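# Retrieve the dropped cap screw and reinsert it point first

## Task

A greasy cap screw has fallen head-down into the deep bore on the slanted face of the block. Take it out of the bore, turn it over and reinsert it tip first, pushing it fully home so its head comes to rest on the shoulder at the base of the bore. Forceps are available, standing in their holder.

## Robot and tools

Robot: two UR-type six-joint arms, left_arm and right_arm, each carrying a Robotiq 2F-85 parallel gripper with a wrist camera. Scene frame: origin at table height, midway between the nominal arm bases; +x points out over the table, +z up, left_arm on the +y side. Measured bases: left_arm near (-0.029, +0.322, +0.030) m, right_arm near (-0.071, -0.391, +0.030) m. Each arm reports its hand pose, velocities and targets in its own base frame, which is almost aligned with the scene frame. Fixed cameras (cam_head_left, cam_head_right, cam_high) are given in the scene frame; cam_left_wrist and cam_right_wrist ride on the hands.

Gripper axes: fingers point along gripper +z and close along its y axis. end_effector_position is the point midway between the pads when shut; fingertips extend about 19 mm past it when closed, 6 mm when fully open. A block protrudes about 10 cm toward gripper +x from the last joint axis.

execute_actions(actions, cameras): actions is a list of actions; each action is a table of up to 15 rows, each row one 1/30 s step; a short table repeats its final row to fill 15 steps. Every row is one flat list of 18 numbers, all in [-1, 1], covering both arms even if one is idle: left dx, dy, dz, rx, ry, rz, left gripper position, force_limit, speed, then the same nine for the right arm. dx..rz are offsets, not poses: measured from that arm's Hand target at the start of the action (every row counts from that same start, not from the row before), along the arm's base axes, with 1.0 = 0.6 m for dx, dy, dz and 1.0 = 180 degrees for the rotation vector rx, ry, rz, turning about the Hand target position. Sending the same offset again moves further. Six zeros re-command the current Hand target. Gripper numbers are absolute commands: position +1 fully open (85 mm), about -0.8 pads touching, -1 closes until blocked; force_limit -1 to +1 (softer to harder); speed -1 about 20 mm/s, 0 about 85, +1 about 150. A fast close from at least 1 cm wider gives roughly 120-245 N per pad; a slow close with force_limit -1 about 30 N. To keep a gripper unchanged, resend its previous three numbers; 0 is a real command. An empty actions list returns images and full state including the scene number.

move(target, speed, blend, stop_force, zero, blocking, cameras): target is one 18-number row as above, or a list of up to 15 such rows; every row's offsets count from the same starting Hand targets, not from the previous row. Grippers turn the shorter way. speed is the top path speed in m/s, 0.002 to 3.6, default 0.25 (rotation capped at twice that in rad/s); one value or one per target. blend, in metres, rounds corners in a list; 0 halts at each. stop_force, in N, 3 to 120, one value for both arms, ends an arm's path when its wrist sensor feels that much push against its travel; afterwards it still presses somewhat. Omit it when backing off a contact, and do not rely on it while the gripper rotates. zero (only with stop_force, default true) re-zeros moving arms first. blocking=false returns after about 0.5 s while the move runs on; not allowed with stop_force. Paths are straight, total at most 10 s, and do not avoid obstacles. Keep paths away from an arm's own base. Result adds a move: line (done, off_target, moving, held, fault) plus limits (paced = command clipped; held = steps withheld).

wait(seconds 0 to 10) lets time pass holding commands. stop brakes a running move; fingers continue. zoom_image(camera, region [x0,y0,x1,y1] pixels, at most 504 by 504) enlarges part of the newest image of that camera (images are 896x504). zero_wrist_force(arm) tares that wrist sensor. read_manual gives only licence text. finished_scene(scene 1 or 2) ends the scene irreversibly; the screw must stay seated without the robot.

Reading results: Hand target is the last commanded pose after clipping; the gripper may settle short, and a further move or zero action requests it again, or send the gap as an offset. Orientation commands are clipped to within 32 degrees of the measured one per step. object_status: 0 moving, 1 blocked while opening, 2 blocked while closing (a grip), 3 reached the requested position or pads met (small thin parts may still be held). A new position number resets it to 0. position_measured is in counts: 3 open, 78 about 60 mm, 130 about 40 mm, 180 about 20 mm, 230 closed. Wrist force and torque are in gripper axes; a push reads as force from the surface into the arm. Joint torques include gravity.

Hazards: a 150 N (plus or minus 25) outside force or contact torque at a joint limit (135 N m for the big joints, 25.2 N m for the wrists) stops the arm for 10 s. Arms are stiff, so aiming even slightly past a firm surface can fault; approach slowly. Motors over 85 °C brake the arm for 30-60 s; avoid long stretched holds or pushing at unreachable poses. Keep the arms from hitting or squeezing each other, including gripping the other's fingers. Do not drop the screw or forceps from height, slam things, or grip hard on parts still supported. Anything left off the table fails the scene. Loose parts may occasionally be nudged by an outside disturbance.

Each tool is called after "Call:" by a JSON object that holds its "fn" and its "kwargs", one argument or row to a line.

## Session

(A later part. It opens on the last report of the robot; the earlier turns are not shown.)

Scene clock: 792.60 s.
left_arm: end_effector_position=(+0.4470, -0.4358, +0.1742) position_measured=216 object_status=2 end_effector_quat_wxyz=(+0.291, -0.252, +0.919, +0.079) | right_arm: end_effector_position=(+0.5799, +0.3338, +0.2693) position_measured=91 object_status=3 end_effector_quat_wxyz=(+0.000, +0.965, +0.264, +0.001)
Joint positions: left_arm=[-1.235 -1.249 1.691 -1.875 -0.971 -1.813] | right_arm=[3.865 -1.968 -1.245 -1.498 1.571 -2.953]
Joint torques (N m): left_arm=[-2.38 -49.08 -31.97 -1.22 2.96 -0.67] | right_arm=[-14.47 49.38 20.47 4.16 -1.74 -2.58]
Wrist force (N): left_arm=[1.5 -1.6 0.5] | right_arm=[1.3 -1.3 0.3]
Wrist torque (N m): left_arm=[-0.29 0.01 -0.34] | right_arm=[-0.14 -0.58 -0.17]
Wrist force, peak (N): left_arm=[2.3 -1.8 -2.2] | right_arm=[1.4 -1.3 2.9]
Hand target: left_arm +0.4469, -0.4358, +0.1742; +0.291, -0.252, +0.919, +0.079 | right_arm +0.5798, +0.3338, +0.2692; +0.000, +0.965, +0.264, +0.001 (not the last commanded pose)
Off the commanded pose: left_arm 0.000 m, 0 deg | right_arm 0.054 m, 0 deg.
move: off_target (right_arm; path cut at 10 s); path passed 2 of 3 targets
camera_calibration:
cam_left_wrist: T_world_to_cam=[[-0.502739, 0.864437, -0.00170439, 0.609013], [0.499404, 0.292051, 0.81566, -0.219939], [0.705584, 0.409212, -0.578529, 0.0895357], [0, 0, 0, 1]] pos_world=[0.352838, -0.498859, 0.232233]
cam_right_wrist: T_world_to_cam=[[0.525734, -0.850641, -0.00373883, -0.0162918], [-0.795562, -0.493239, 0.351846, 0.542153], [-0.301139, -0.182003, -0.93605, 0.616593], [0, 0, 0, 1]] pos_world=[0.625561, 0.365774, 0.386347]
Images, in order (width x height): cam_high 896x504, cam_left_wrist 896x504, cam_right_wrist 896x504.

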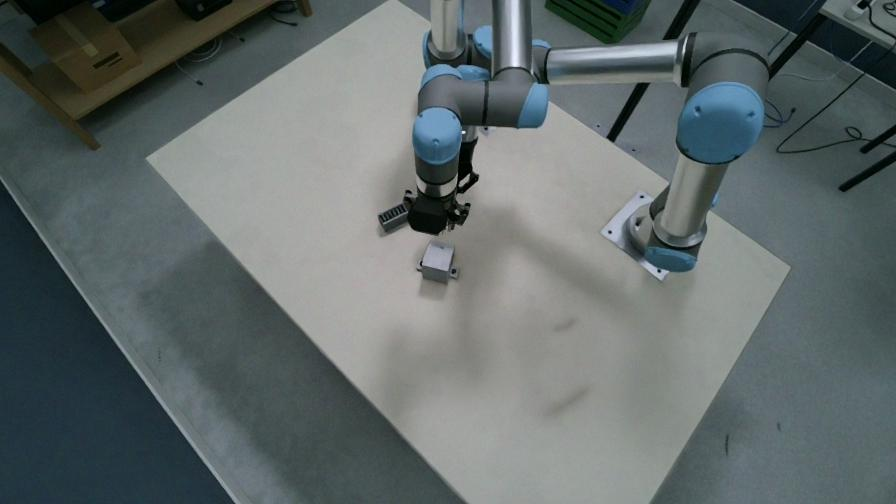

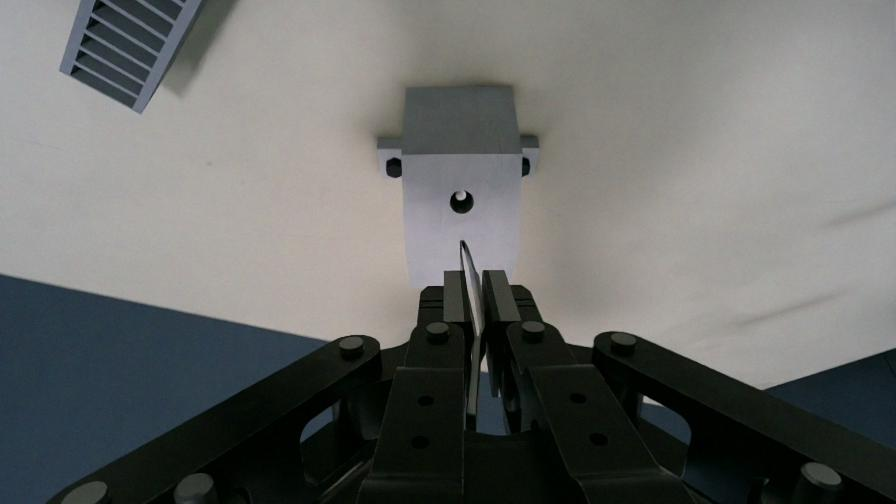

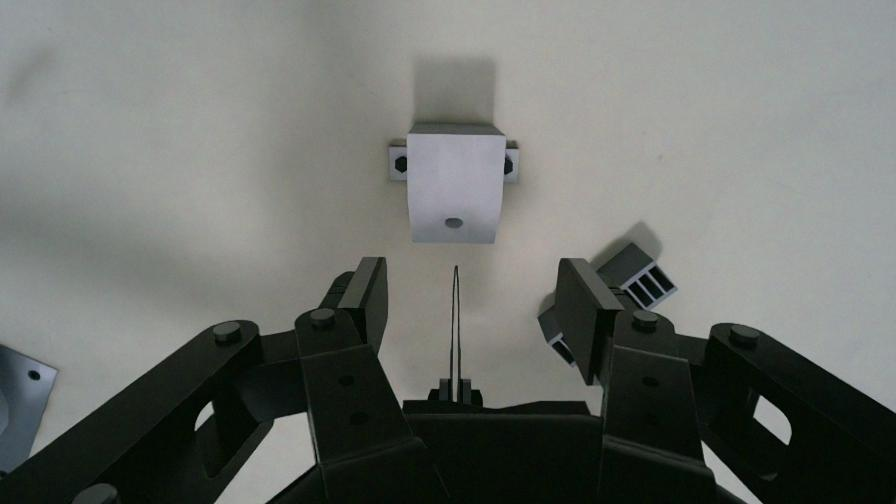

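Call:
{"fn": "move", "kwargs": {
  "target": [0.018,0.013,-0.0615,0,0,0,-0.73,-1,-1,0,0,0,0,0,0,0.3,-1,-1],
  "speed": 0.08
}}

Call:
{"fn": "move", "kwargs": {
  "target": [0,0,0,0,0,0,-0.70,-1,-1,0,0,0,0,0,0,0.3,-1,-1],
  "cameras": ["cam_left_wrist","cam_right_wrist"]
}}

Call:
{"fn": "zoom_image", "kwargs": {
  "camera": "cam_left_wrist",
  "region": [420, 200, 510, 290]
}}

Call:
{"fn": "zoom_image", "kwargs": {
  "camera": "cam_right_wrist",
  "region": [400, 190, 520, 400]
}}

Scene clock: 817.47 s.
left_arm: end_effector_position=(+0.4578, -0.4279, +0.1372) position_measured=216 object_status=2 end_effector_quat_wxyz=(+0.291, -0.252, +0.919, +0.079) | right_arm: end_effector_position=(+0.5798, +0.3338, +0.2692) position_measured=91 object_status=3 end_effector_quat_wxyz=(+0.000, +0.965, +0.264, +0.001)
Joint positions: left_arm=[-1.213 -1.208 1.744 -1.984 -0.968 -1.786] | right_arm=[3.865 -1.968 -1.246 -1.497 1.571 -2.953]
Joint torques (N m): left_arm=[-9.06 -47.7 -29.39 -3.32 2.03 -1.65] | right_arm=[-14.76 50.07 15.57 4.17 -1.71 -2.36]
Wrist force (N): left_arm=[2.1 -1.4 0.3] | right_arm=[1.4 -1.4 0.4]
Wrist torque (N m): left_arm=[-0.26 -0.08 -0.28] | right_arm=[-0.16 -0.60 -0.17]
Wrist force, peak (N): left_arm=[2.2 -1.2 1.6] | right_arm=[1.5 -1.5 0.2]
Hand target: left_arm +0.4577, -0.4280, +0.1373; +0.291, -0.252, +0.919, +0.079 | right_arm +0.5798, +0.3338, +0.2692; +0.000, +0.965, +0.264, +0.001
Off the commanded pose: left_arm 0.000 m, 0 deg | right_arm 0.000 m, 0 deg.
move: done

Scene clock: 817.97 s.
left_arm: end_effector_position=(+0.4578, -0.4280, +0.1373) position_measured=216 object_status=2 end_effector_quat_wxyz=(+0.291, -0.252, +0.919, +0.079) | right_arm: end_effector_position=(+0.5798, +0.3338, +0.2692) position_measured=91 object_status=3 end_effector_quat_wxyz=(+0.000, +0.965, +0.264, +0.001)
Joint positions: left_arm=[-1.213 -1.208 1.744 -1.984 -0.968 -1.786] | right_arm=[3.865 -1.968 -1.246 -1.497 1.571 -2.953]
Joint torques (N m): left_arm=[-8.36 -48.64 -31.02 -4.29 -0.09 -1.72] | right_arm=[-13.98 49.25 14.9 4.15 -1.72 -2.35]
Wrist force (N): left_arm=[1.9 -1.5 0.2] | right_arm=[1.5 -1.2 0.2]
Wrist torque (N m): left_arm=[-0.27 -0.04 -0.27] | right_arm=[-0.14 -0.61 -0.17]
Wrist force, peak (N): left_arm=[2.1 -1.4 0.4] | right_arm=[1.5 -1.5 0.3]
Hand target: left_arm +0.4577, -0.4280, +0.1373; +0.291, -0.252, +0.919, +0.079 | right_arm +0.5798, +0.3338, +0.2692; +0.000, +0.965, +0.264, +0.001
Off the commanded pose: left_arm 0.000 m, 0 deg | right_arm 0.000 m, 0 deg.
move: done
camera_calibration:
cam_left_wrist: T_world_to_cam=[[-0.502728, 0.864443, -0.00177476, 0.60765], [0.499286, 0.292041, 0.815736, -0.19749], [0.705676, 0.409208, -0.578421, 0.0573193], [0, 0, 0, 1]] pos_world=[0.363638, -0.491059, 0.195333]
cam_right_wrist: T_world_to_cam=[[0.525734, -0.850641, -0.00373885, -0.0162392], [-0.795562, -0.493239, 0.351846, 0.542073], [-0.301139, -0.182003, -0.93605, 0.616563], [0, 0, 0, 1]] pos_world=[0.625461, 0.365774, 0.386347]
Images, in order (width x height): cam_left_wrist 896x504, cam_right_wrist 896x504.

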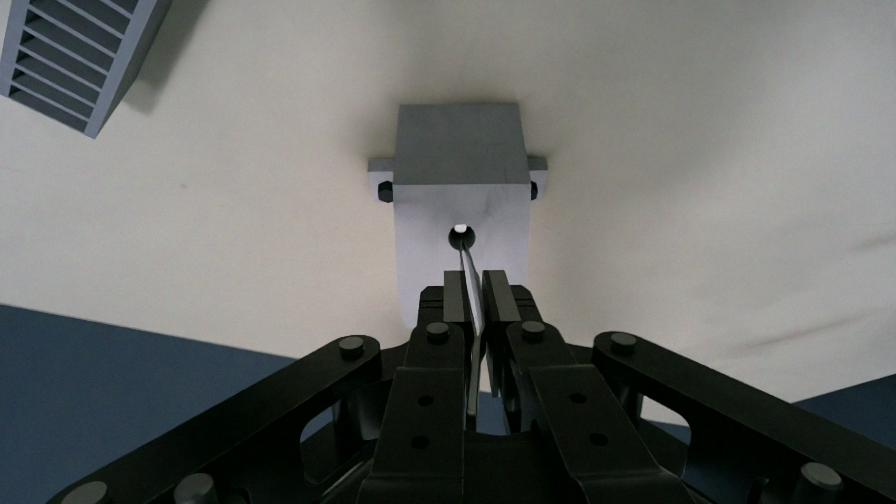

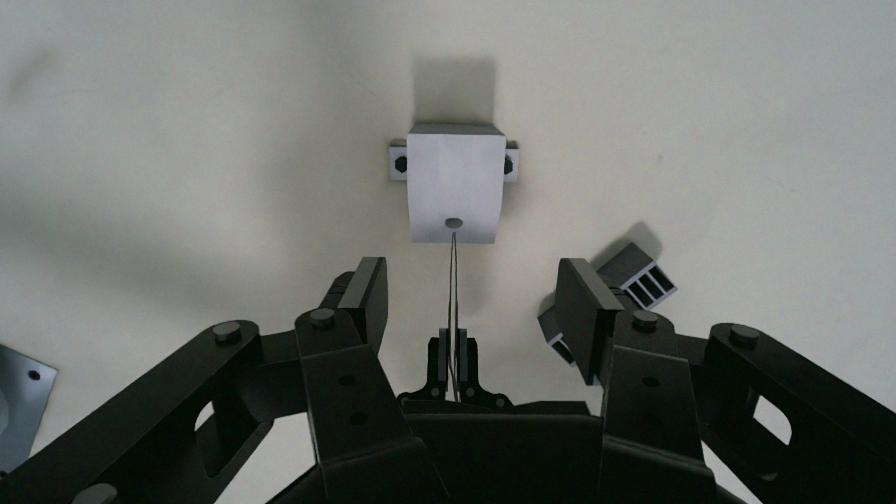

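Scaled by 5.600 from the camera's 896x504 image, which has a finer 1280x720 frame.

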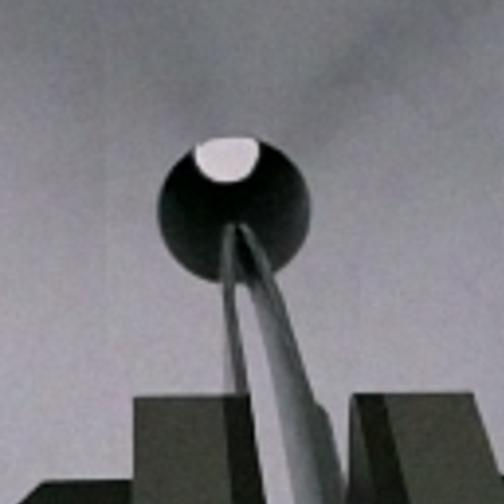

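Scaled by 2.400 from the camera's 896x504 image, which has a finer 1280x720 frame.

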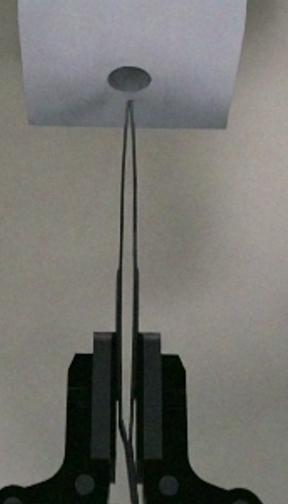

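Call:
{"fn": "move", "kwargs": {
  "target": [0,0,0,0,0,0,-0.65,-1,-1,0,0,0,0,0,0,0.3,-1,-1],
  "cameras": ["cam_left_wrist","cam_right_wrist"]
}}

Call:
{"fn": "zoom_image", "kwargs": {
  "camera": "cam_left_wrist",
  "region": [420, 200, 510, 290]
}}

Call:
{"fn": "zoom_image", "kwargs": {
  "camera": "cam_right_wrist",
  "region": [400, 190, 520, 400]
}}

Scene clock: 824.00 s.
left_arm: end_effector_position=(+0.4577, -0.4280, +0.1373) position_measured=210 object_status=3 end_effector_quat_wxyz=(+0.291, -0.252, +0.919, +0.079) | right_arm: end_effector_position=(+0.5798, +0.3338, +0.2692) position_measured=91 object_status=3 end_effector_quat_wxyz=(+0.000, +0.965, +0.264, +0.001)
Joint positions: left_arm=[-1.213 -1.208 1.744 -1.984 -0.968 -1.786] | right_arm=[3.865 -1.968 -1.246 -1.497 1.571 -2.953]
Joint torques (N m): left_arm=[-9.09 -49.31 -31.17 -4.19 -0.67 -1.4] | right_arm=[-13.61 49.28 15.51 4.17 -1.73 -2.16]
Wrist force (N): left_arm=[1.9 -1.2 0.4] | right_arm=[1.2 -1.0 0.2]
Wrist torque (N m): left_arm=[-0.22 -0.05 -0.27] | right_arm=[-0.11 -0.56 -0.17]
Wrist force, peak (N): left_arm=[2.2 -1.4 0.5] | right_arm=[1.6 -1.5 0.3]
Hand target: left_arm +0.4577, -0.4280, +0.1373; +0.291, -0.252, +0.919, +0.079 | right_arm +0.5798, +0.3338, +0.2692; +0.000, +0.965, +0.264, +0.001
Off the commanded pose: left_arm 0.000 m, 0 deg | right_arm 0.000 m, 0 deg.
move: done
camera_calibration:
cam_left_wrist: T_world_to_cam=[[-0.502739, 0.864437, -0.00170439, 0.607637], [0.499404, 0.292051, 0.81566, -0.197513], [0.705584, 0.409212, -0.578529, 0.0573758], [0, 0, 0, 1]] pos_world=[0.363638, -0.491059, 0.195333]
cam_right_wrist: T_world_to_cam=[[0.525734, -0.850641, -0.00373885, -0.0162392], [-0.795562, -0.493239, 0.351846, 0.542073], [-0.301139, -0.182003, -0.93605, 0.616563], [0, 0, 0, 1]] pos_world=[0.625461, 0.365774, 0.386347]
Images, in order (width x height): cam_left_wrist 896x504, cam_right_wrist 896x504.

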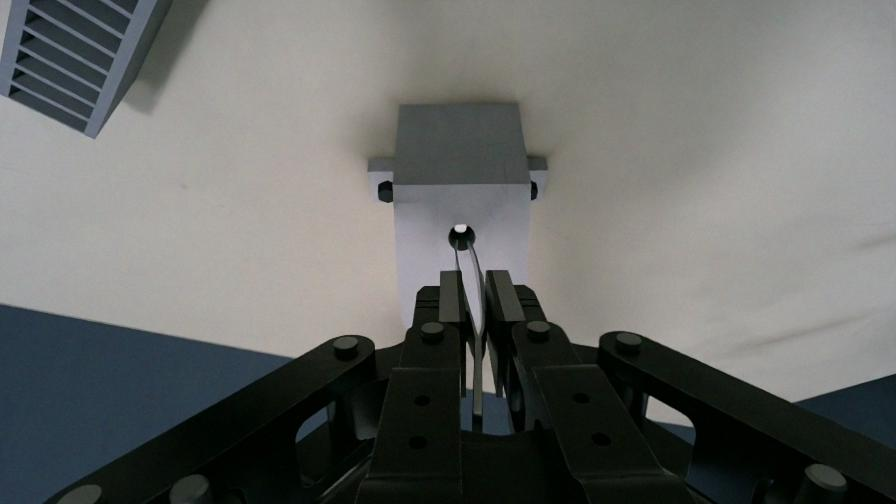

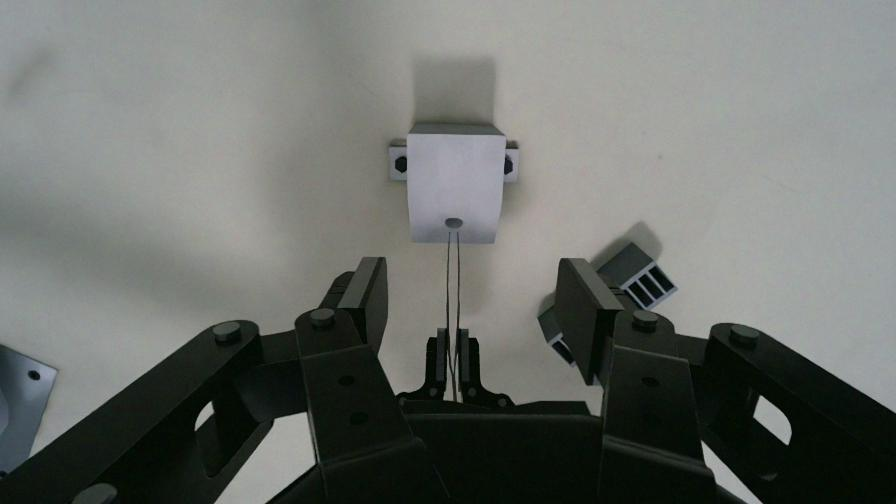

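Scaled by 5.600 from the camera's 896x504 image, which has a finer 1280x720 frame.

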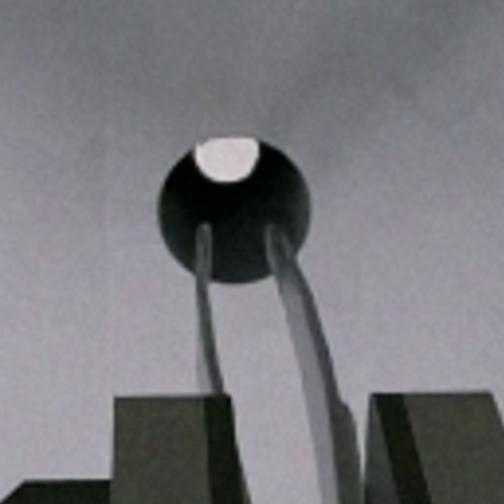

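Scaled by 2.400 from the camera's 896x504 image, which has a finer 1280x720 frame.

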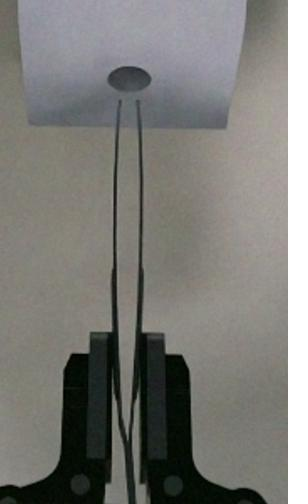

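Call:
{"fn": "move", "kwargs": {
  "target": [
    [0,0,0,0,0,0,-0.605,-1,-1,0,0,0,0,0,0,0.3,-1,-1],
    [0.008,0.0056,-0.0108,0,0,0,-0.605,-1,-1,0,0,0,0,0,0,0.3,-1,-1]
  ],
  "speed": 0.03,
  "cameras": ["cam_left_wrist","cam_right_wrist"]
}}

Call:
{"fn": "zoom_image", "kwargs": {
  "camera": "cam_left_wrist",
  "region": [420, 200, 510, 290]
}}

Call:
{"fn": "zoom_image", "kwargs": {
  "camera": "cam_right_wrist",
  "region": [410, 190, 500, 280]
}}

Scene clock: 831.70 s.
left_arm: end_effector_position=(+0.4626, -0.4245, +0.1306) position_measured=205 object_status=3 end_effector_quat_wxyz=(+0.291, -0.252, +0.919, +0.079) end_effector_velocity=(-0.001, +0.000, +0.000) end_effector_angular_velocity=(+0.002, +0.002, -0.001) | right_arm: end_effector_position=(+0.5798, +0.3338, +0.2692) position_measured=91 object_status=3 end_effector_quat_wxyz=(+0.000, +0.965, +0.264, +0.001)
Joint positions: left_arm=[-1.203 -1.199 1.753 -2.009 -0.967 -1.774] | right_arm=[3.865 -1.968 -1.246 -1.497 1.571 -2.953]
Joint velocities: left_arm=[-0.001 0 -0.001 0.005 -0.001 -0.001] | right_arm=[within noise]
Joint torques (N m): left_arm=[-4.22 -45.65 -26.78 -1.07 3.05 -1.02] | right_arm=[-13.81 48.84 15.82 4.31 -1.69 -1.84]
Wrist force (N): left_arm=[1.9 -1.3 -0.5] | right_arm=[1.4 -1.3 0.1]
Wrist torque (N m): left_arm=[-0.25 -0.06 -0.32] | right_arm=[-0.14 -0.61 -0.17]
Wrist force, peak (N): left_arm=[2.2 -1.3 0.3] | right_arm=[1.7 -1.5 0.3]
Hand target: left_arm +0.4625, -0.4246, +0.1308; +0.291, -0.252, +0.919, +0.079 | right_arm +0.5798, +0.3338, +0.2692; +0.000, +0.965, +0.264, +0.001
Off the commanded pose: left_arm 0.000 m, 0 deg | right_arm 0.000 m, 0 deg.
move: done
camera_calibration:
cam_left_wrist: T_world_to_cam=[[-0.502713, 0.864452, -0.00151468, 0.607026], [0.499471, 0.291891, 0.815676, -0.195705], [0.705555, 0.409294, -0.578507, 0.0487144], [0, 0, 0, 1]] pos_world=[0.368538, -0.487559, 0.188733]
cam_right_wrist: T_world_to_cam=[[0.525734, -0.850641, -0.00373885, -0.0162392], [-0.795562, -0.493239, 0.351846, 0.542073], [-0.301139, -0.182003, -0.93605, 0.616563], [0, 0, 0, 1]] pos_world=[0.625461, 0.365774, 0.386347]
Images, in order (width x height): cam_left_wrist 896x504, cam_right_wrist 896x504.

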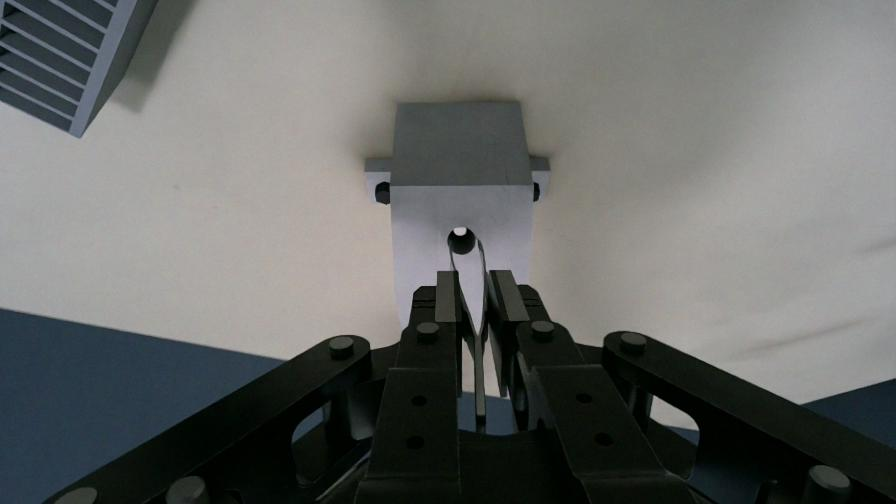

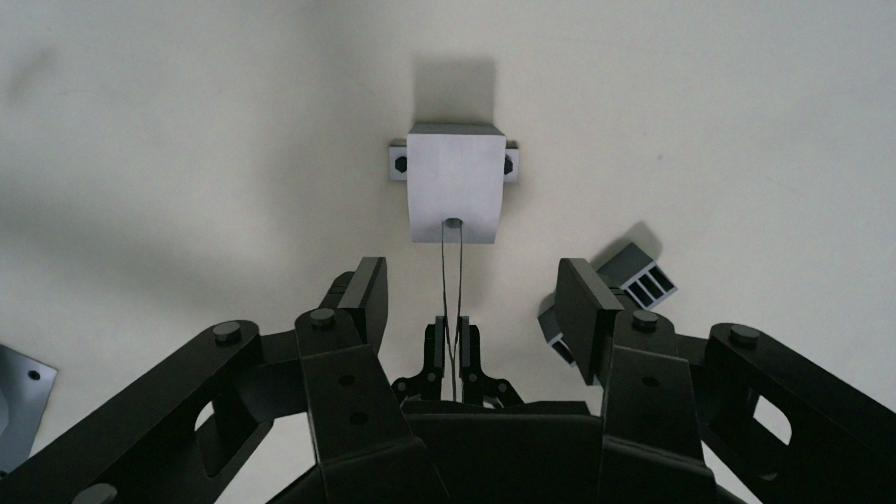

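Scaled by 5.600 from the camera's 896x504 image, which has a finer 1280x720 frame.

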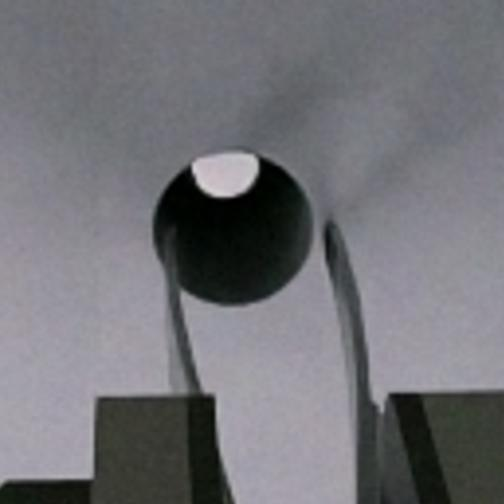

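Scaled by 5.600 from the camera's 896x504 image, which has a finer 1280x720 frame.

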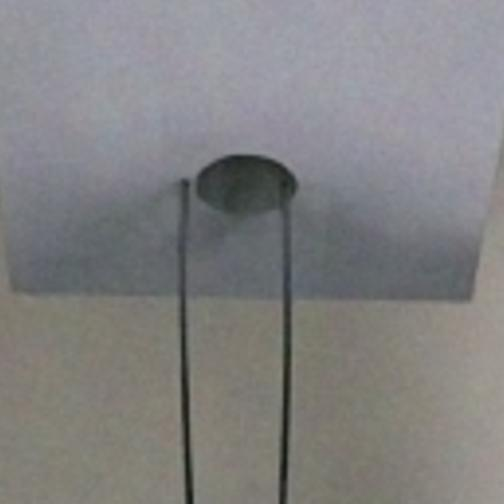

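Call:
{"fn": "move", "kwargs": {
  "target": [
    [-0.0041,-0.0024,0.0068,0,0,0,-0.605,-1,-1,0,0,0,0,0,0,0.3,-1,-1],
    [-0.0041,-0.0024,0.0068,0,0,0,-0.622,-1,-1,0,0,0,0,0,0,0.3,-1,-1]
  ],
  "speed": 0.03,
  "cameras": ["cam_left_wrist","cam_right_wrist"]
}}

Call:
{"fn": "zoom_image", "kwargs": {
  "camera": "cam_left_wrist",
  "region": [420, 200, 510, 290]
}}

Call:
{"fn": "zoom_image", "kwargs": {
  "camera": "cam_right_wrist",
  "region": [410, 190, 500, 280]
}}

Scene clock: 837.70 s.
left_arm: end_effector_position=(+0.4601, -0.4261, +0.1349) position_measured=207 object_status=3 end_effector_quat_wxyz=(+0.291, -0.252, +0.919, +0.079) | right_arm: end_effector_position=(+0.5798, +0.3338, +0.2692) position_measured=91 object_status=3 end_effector_quat_wxyz=(+0.000, +0.965, +0.264, +0.001)
Joint positions: left_arm=[-1.208 -1.205 1.748 -1.994 -0.968 -1.78] | right_arm=[3.865 -1.968 -1.246 -1.497 1.571 -2.953]
Joint torques (N m): left_arm=[8.28 -32.12 -12.29 -4.24 -0.28 1.59] | right_arm=[-13.5 48.16 15.95 4.25 -1.69 -1.71]
Wrist force (N): left_arm=[1.9 -1.4 0.5] | right_arm=[1.3 -1.2 0.3]
Wrist torque (N m): left_arm=[-0.26 -0.05 -0.23] | right_arm=[-0.13 -0.59 -0.17]
Wrist force, peak (N): left_arm=[2.1 -1.6 -0.1] | right_arm=[1.4 -1.6 0.2]
Hand target: left_arm +0.4601, -0.4261, +0.1349; +0.291, -0.252, +0.919, +0.079 | right_arm +0.5798, +0.3338, +0.2692; +0.000, +0.965, +0.264, +0.001
Off the commanded pose: left_arm 0.000 m, 0 deg | right_arm 0.000 m, 0 deg.
move: done
camera_calibration:
cam_left_wrist: T_world_to_cam=[[-0.502711, 0.864452, -0.00189524, 0.607181], [0.49932, 0.292161, 0.815673, -0.197258], [0.705664, 0.409101, -0.578511, 0.0535575], [0, 0, 0, 1]] pos_world=[0.365938, -0.489159, 0.193032]
cam_right_wrist: T_world_to_cam=[[0.525734, -0.850641, -0.00373885, -0.0162392], [-0.795562, -0.493239, 0.351846, 0.542073], [-0.301139, -0.182003, -0.93605, 0.616563], [0, 0, 0, 1]] pos_world=[0.625461, 0.365774, 0.386347]
Images, in order (width x height): cam_left_wrist 896x504, cam_right_wrist 896x504.

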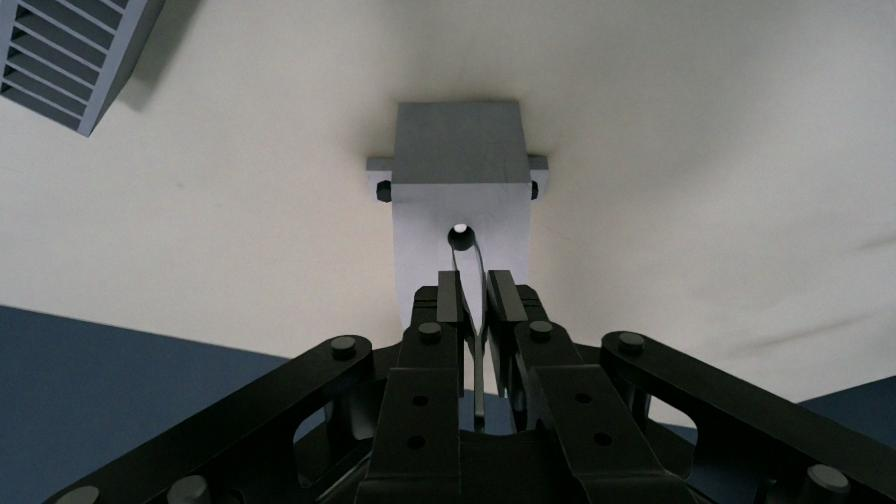

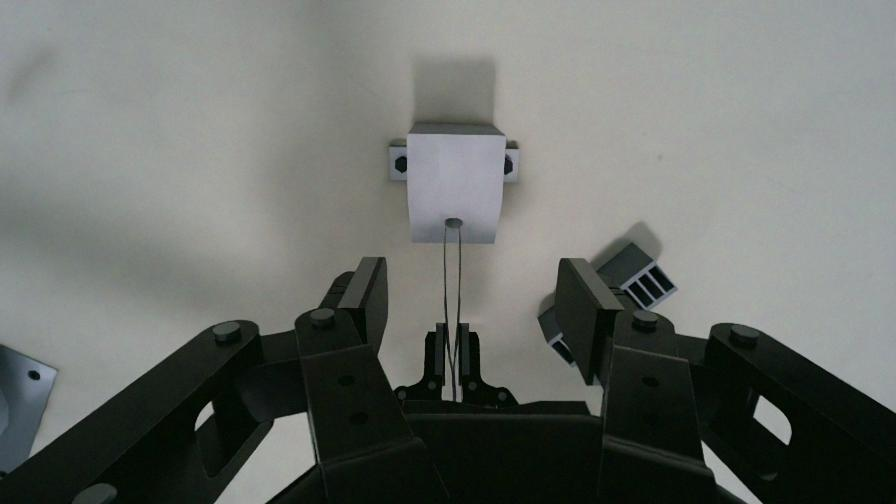

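Scaled by 5.600 from the camera's 896x504 image, which has a finer 1280x720 frame.

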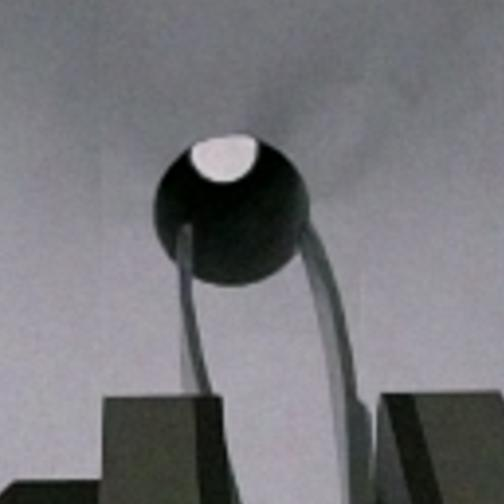

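Scaled by 5.600 from the camera's 896x504 image, which has a finer 1280x720 frame.

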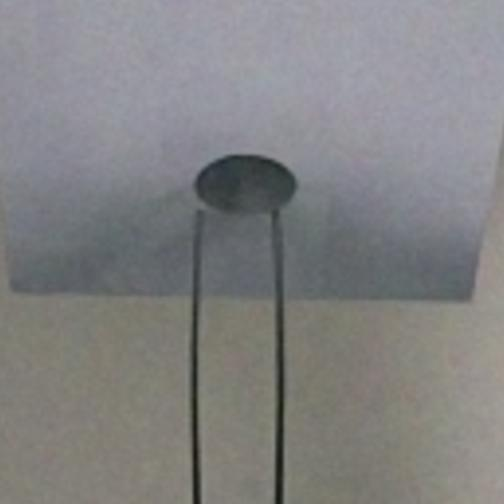

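Call:
{"fn": "move", "kwargs": {
  "target": [
    [0.001,-0.0017,0,0,0,0,-0.622,-1,-1,0,0,0,0,0,0,0.3,-1,-1],
    [0.0183,0.0085,-0.0287,0,0,0,-0.622,-1,-1,0,0,0,0,0,0,0.3,-1,-1]
  ],
  "speed": 0.03,
  "stop_force": 3,
  "cameras": ["cam_left_wrist","cam_right_wrist"]
}}

Call:
{"fn": "zoom_image", "kwargs": {
  "camera": "cam_left_wrist",
  "region": [420, 200, 510, 290]
}}

Call:
{"fn": "zoom_image", "kwargs": {
  "camera": "cam_right_wrist",
  "region": [410, 190, 500, 280]
}}

Scene clock: 846.40 s.
left_arm: end_effector_position=(+0.4711, -0.4209, +0.1177) position_measured=207 object_status=3 end_effector_quat_wxyz=(+0.291, -0.252, +0.919, +0.079) | right_arm: end_effector_position=(+0.5798, +0.3338, +0.2692) position_measured=91 object_status=3 end_effector_quat_wxyz=(+0.000, +0.965, +0.264, +0.001)
Joint positions: left_arm=[-1.188 -1.178 1.764 -2.052 -0.965 -1.756] | right_arm=[3.865 -1.968 -1.246 -1.497 1.571 -2.953]
Joint torques (N m): left_arm=[-8.98 -49.6 -30.11 -2.36 0.78 -1.49] | right_arm=[-13.37 48.36 17.38 4.23 -1.63 -1.41]
Wrist force (N): left_arm=[1.8 -1.3 0.6] | right_arm=[1.4 -1.3 0.3]
Wrist torque (N m): left_arm=[-0.24 -0.04 -0.29] | right_arm=[-0.16 -0.59 -0.17]
Wrist force, peak (N): left_arm=[2.1 -1.2 0.9] | right_arm=[1.6 -1.5 0.3]
Hand target: left_arm +0.4711, -0.4210, +0.1177; +0.291, -0.252, +0.919, +0.079 | right_arm +0.5798, +0.3338, +0.2692; +0.000, +0.965, +0.264, +0.001
Off the commanded pose: left_arm 0.000 m, 0 deg | right_arm 0.000 m, 0 deg.
move: done
camera_calibration:
cam_left_wrist: T_world_to_cam=[[-0.502764, 0.864422, -0.00174634, 0.608249], [0.499378, 0.292096, 0.81566, -0.190181], [0.705584, 0.409213, -0.578529, 0.0337879], [0, 0, 0, 1]] pos_world=[0.376938, -0.484059, 0.175732]
cam_right_wrist: T_world_to_cam=[[0.525734, -0.850641, -0.00373885, -0.0162392], [-0.795562, -0.493239, 0.351846, 0.542073], [-0.301139, -0.182003, -0.93605, 0.616563], [0, 0, 0, 1]] pos_world=[0.625461, 0.365774, 0.386347]
Images, in order (width x height): cam_left_wrist 896x504, cam_right_wrist 896x504.

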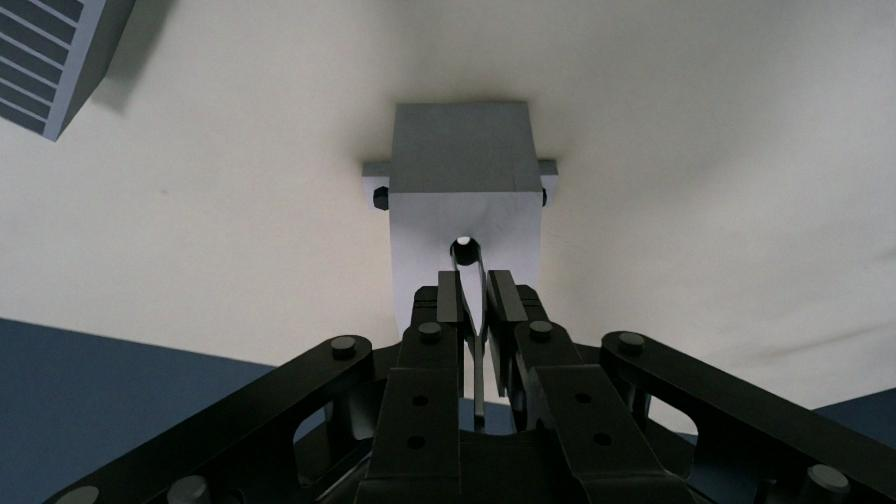

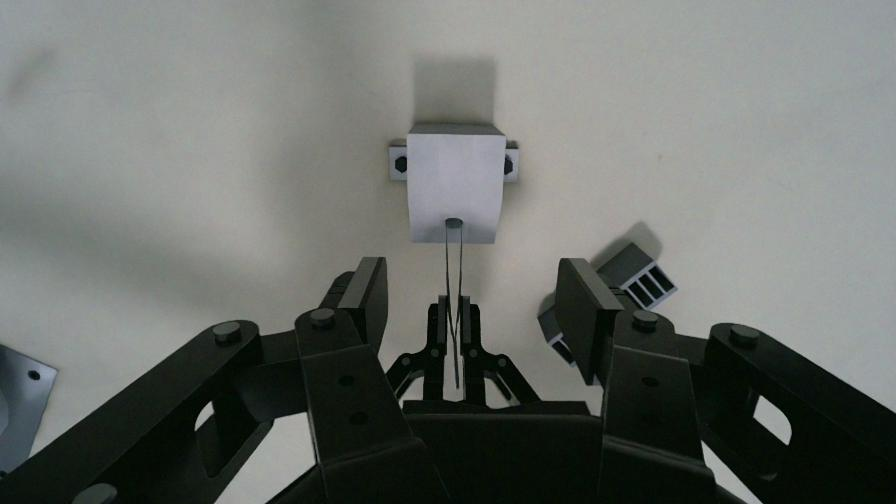

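Scaled by 5.600 from the camera's 896x504 image, which has a finer 1280x720 frame.

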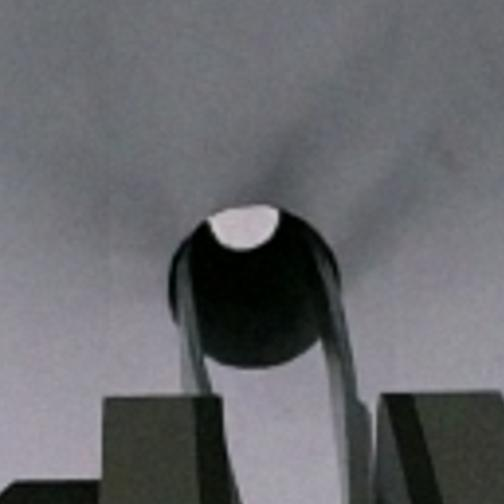

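Scaled by 5.600 from the camera's 896x504 image, which has a finer 1280x720 frame.

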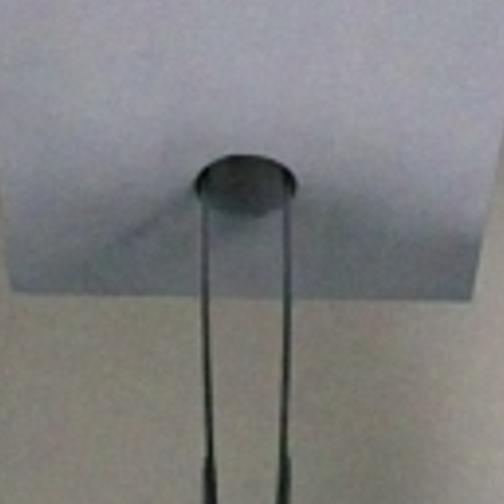

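Call:
{"fn": "move", "kwargs": {
  "target": [0.0112,0.0059,-0.0177,0,0,0,-0.622,-1,-1,0,0,0,0,0,0,0.3,-1,-1],
  "speed": 0.02,
  "stop_force": 3,
  "cameras": ["cam_left_wrist","cam_right_wrist"]
}}

Call:
{"fn": "zoom_image", "kwargs": {
  "camera": "cam_left_wrist",
  "region": [420, 200, 510, 290]
}}

Call:
{"fn": "zoom_image", "kwargs": {
  "camera": "cam_right_wrist",
  "region": [400, 190, 520, 400]
}}

Scene clock: 853.63 s.
left_arm: end_effector_position=(+0.4778, -0.4174, +0.1070) position_measured=207 object_status=3 end_effector_quat_wxyz=(+0.291, -0.252, +0.919, +0.079) | right_arm: end_effector_position=(+0.5798, +0.3338, +0.2692) position_measured=91 object_status=3 end_effector_quat_wxyz=(+0.000, +0.965, +0.264, +0.001)
Joint positions: left_arm=[-1.175 -1.16 1.773 -2.087 -0.964 -1.74] | right_arm=[3.865 -1.968 -1.246 -1.497 1.571 -2.953]
Joint torques (N m): left_arm=[-7.07 -50.67 -29.1 -1.44 1.61 -1.71] | right_arm=[-12.81 48.16 17.37 4.17 -1.52 -1.19]
Wrist force (N): left_arm=[1.7 -1.3 0.6] | right_arm=[1.5 -1.2 0.2]
Wrist torque (N m): left_arm=[-0.24 -0.03 -0.31] | right_arm=[-0.12 -0.61 -0.17]
Wrist force, peak (N): left_arm=[2.1 -1.3 0.6] | right_arm=[1.6 -1.6 0.0]
Hand target: left_arm +0.4778, -0.4174, +0.1070; +0.291, -0.252, +0.919, +0.079 | right_arm +0.5798, +0.3338, +0.2692; +0.000, +0.965, +0.264, +0.001
Off the commanded pose: left_arm 0.000 m, 0 deg | right_arm 0.000 m, 0 deg.
move: done
camera_calibration:
cam_left_wrist: T_world_to_cam=[[-0.502764, 0.864422, -0.00174634, 0.608487], [0.499378, 0.292096, 0.81566, -0.185932], [0.705584, 0.409213, -0.578529, 0.0214549], [0, 0, 0, 1]] pos_world=[0.383638, -0.480459, 0.165132]
cam_right_wrist: T_world_to_cam=[[0.525734, -0.850641, -0.00373885, -0.0162392], [-0.795562, -0.493239, 0.351846, 0.542073], [-0.301139, -0.182003, -0.93605, 0.616563], [0, 0, 0, 1]] pos_world=[0.625461, 0.365774, 0.386347]
Images, in order (width x height): cam_left_wrist 896x504, cam_right_wrist 896x504.

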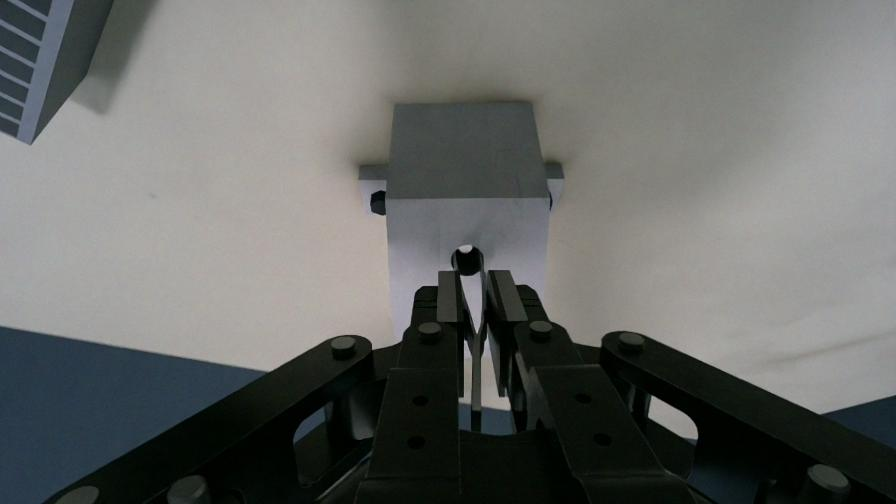

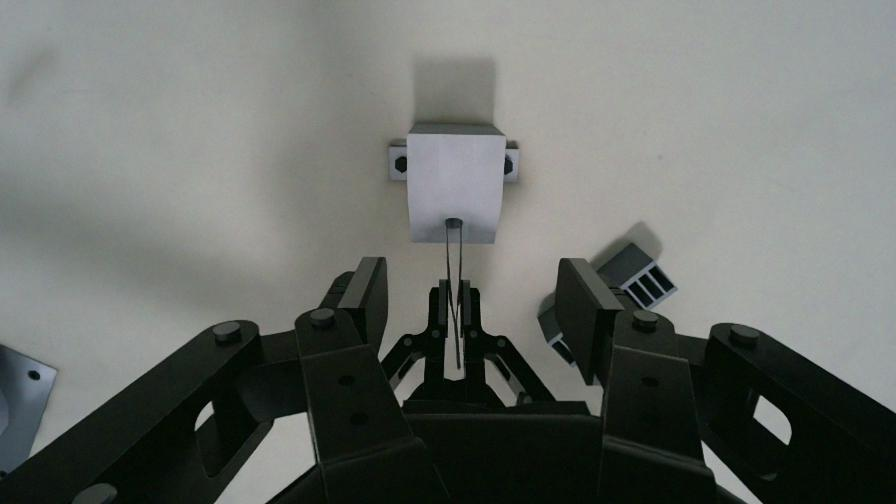

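Scaled by 5.600 from the camera's 896x504 image, which has a finer 1280x720 frame.

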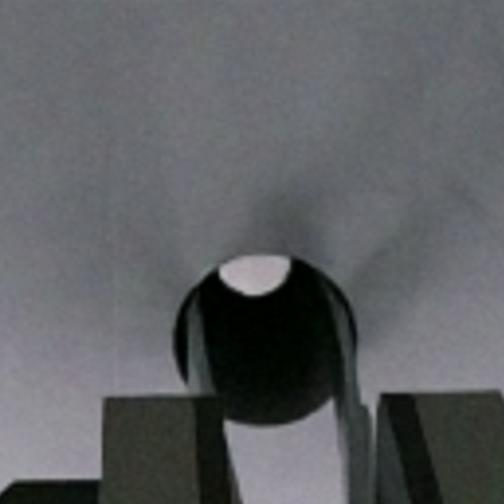

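Scaled by 2.400 from the camera's 896x504 image, which has a finer 1280x720 frame.

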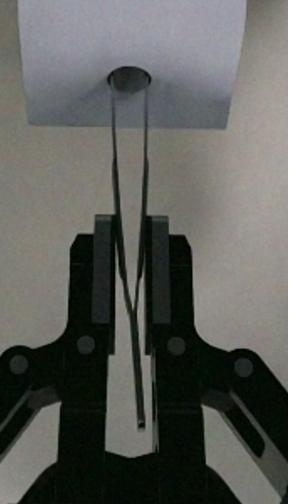

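Call:
{"fn": "move", "kwargs": {
  "target": [0,0,0,0,0,0,-0.8,-1,-1,0,0,0,0,0,0,0.3,-1,-1]
}}

Call:
{"fn": "wait", "kwargs": {
  "seconds": 0.5,
  "cameras": ["cam_left_wrist","cam_right_wrist"]
}}

Call:
{"fn": "zoom_image", "kwargs": {
  "camera": "cam_left_wrist",
  "region": [420, 200, 510, 290]
}}

Call:
{"fn": "zoom_image", "kwargs": {
  "camera": "cam_right_wrist",
  "region": [400, 190, 520, 400]
}}

Scene clock: 857.57 s.
left_arm: end_effector_position=(+0.4778, -0.4174, +0.1070) position_measured=216 object_status=2 end_effector_quat_wxyz=(+0.291, -0.252, +0.919, +0.079) | right_arm: end_effector_position=(+0.5798, +0.3338, +0.2692) position_measured=91 object_status=3 end_effector_quat_wxyz=(+0.000, +0.965, +0.264, +0.001)
Joint positions: left_arm=[-1.175 -1.16 1.773 -2.087 -0.964 -1.74] | right_arm=[3.865 -1.968 -1.246 -1.497 1.571 -2.953]
Joint torques (N m): left_arm=[-8.53 -50.73 -29.78 -1.43 -0.56 -1.73] | right_arm=[-12.51 47.59 18.46 4.29 -1.52 -0.91]
Wrist force (N): left_arm=[1.9 -1.1 0.3] | right_arm=[1.3 -1.3 0.3]
Wrist torque (N m): left_arm=[-0.20 -0.06 -0.30] | right_arm=[-0.16 -0.58 -0.17]
Wrist force, peak (N): left_arm=[2.0 -1.5 0.4] | right_arm=[1.5 -1.6 0.2]
Hand target: left_arm +0.4778, -0.4174, +0.1070; +0.291, -0.252, +0.919, +0.079 | right_arm +0.5798, +0.3338, +0.2692; +0.000, +0.965, +0.264, +0.001
Off the commanded pose: left_arm 0.000 m, 0 deg | right_arm 0.000 m, 0 deg.
move: done

Scene clock: 858.07 s.
left_arm: end_effector_position=(+0.4778, -0.4174, +0.1070) position_measured=216 object_status=2 end_effector_quat_wxyz=(+0.291, -0.252, +0.919, +0.079) | right_arm: end_effector_position=(+0.5798, +0.3338, +0.2692) position_measured=91 object_status=3 end_effector_quat_wxyz=(+0.000, +0.965, +0.264, +0.001)
Joint positions: left_arm=[-1.175 -1.16 1.773 -2.087 -0.964 -1.74] | right_arm=[3.865 -1.968 -1.246 -1.497 1.571 -2.953]
Joint torques (N m): left_arm=[-8.6 -50.09 -29.13 -1.83 -0.31 -1.69] | right_arm=[-13 47.22 18.21 4.21 -1.58 -0.97]
Wrist force (N): left_arm=[1.8 -1.1 0.4] | right_arm=[1.5 -1.4 0.4]
Wrist torque (N m): left_arm=[-0.21 -0.04 -0.31] | right_arm=[-0.16 -0.61 -0.17]
Wrist force, peak (N): left_arm=[1.9 -1.4 0.2] | right_arm=[1.4 -1.5 0.3]
Hand target: left_arm +0.4778, -0.4174, +0.1070; +0.291, -0.252, +0.919, +0.079 | right_arm +0.5798, +0.3338, +0.2692; +0.000, +0.965, +0.264, +0.001
Tool commands: left_gripper/position=-0.8 left_gripper/force_limit=-1.0 left_gripper/speed=-1.0 right_gripper/position=+0.3 right_gripper/force_limit=-1.0 right_gripper/speed=-1.0
Off the commanded pose: left_arm 0.000 m, 0 deg | right_arm 0.000 m, 0 deg.
wait: 0.50 s; at rest by 0.17 s
camera_calibration:
cam_left_wrist: T_world_to_cam=[[-0.502739, 0.864437, -0.00170439, 0.608477], [0.499404, 0.292051, 0.81566, -0.185964], [0.705584, 0.409212, -0.578529, 0.0214549], [0, 0, 0, 1]] pos_world=[0.383638, -0.480459, 0.165133]
cam_right_wrist: T_world_to_cam=[[0.525734, -0.850641, -0.00373885, -0.0162392], [-0.795562, -0.493239, 0.351846, 0.542073], [-0.301139, -0.182003, -0.93605, 0.616563], [0, 0, 0, 1]] pos_world=[0.625461, 0.365774, 0.386347]
Images, in order (width x height): cam_left_wrist 896x504, cam_right_wrist 896x504.

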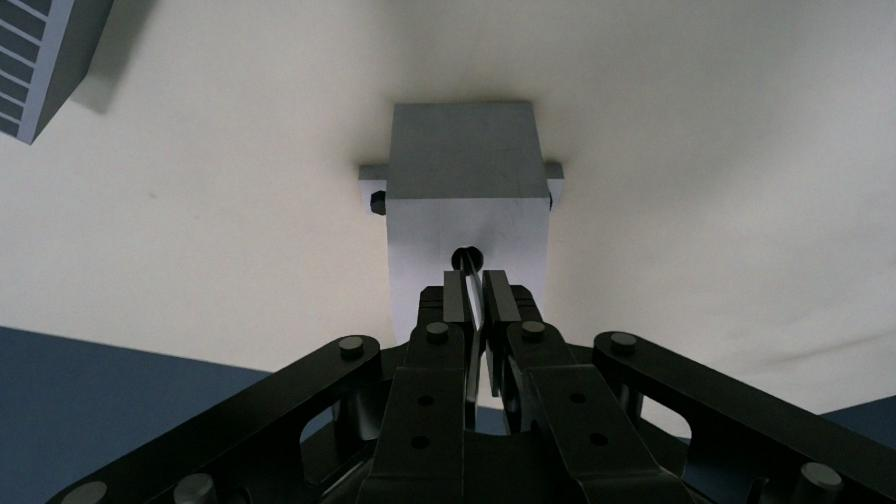

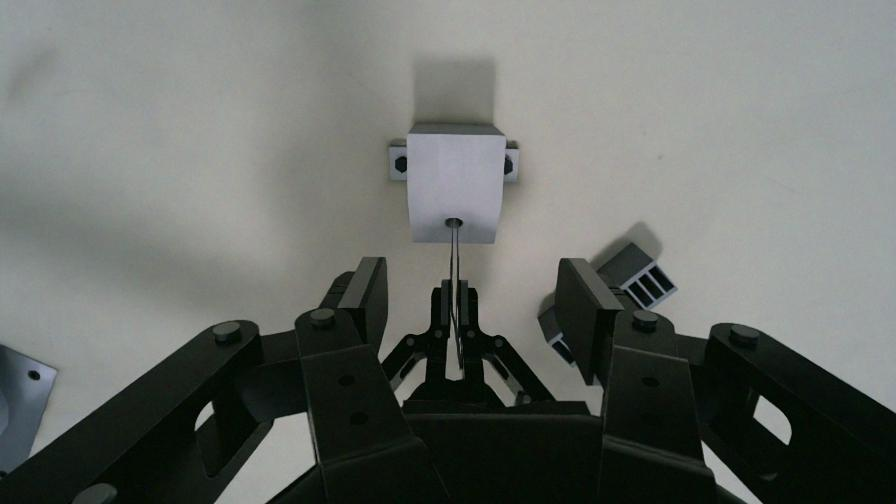

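Scaled by 5.600 from the camera's 896x504 image, which has a finer 1280x720 frame.

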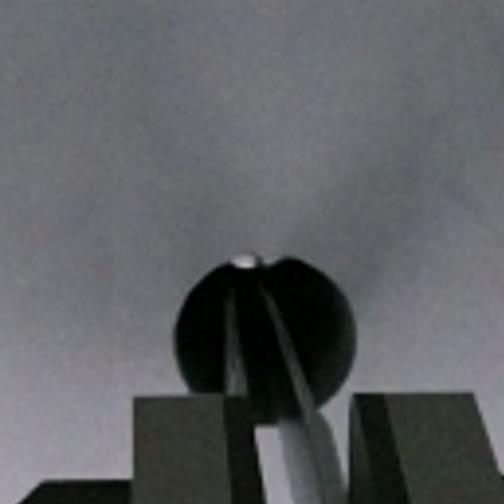

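Scaled by 2.400 from the camera's 896x504 image, which has a finer 1280x720 frame.

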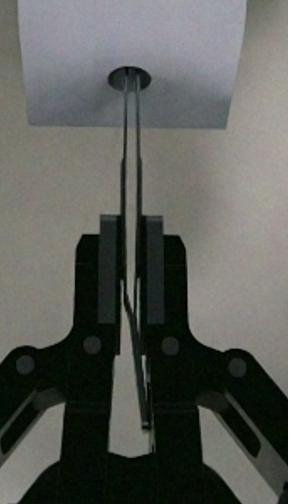

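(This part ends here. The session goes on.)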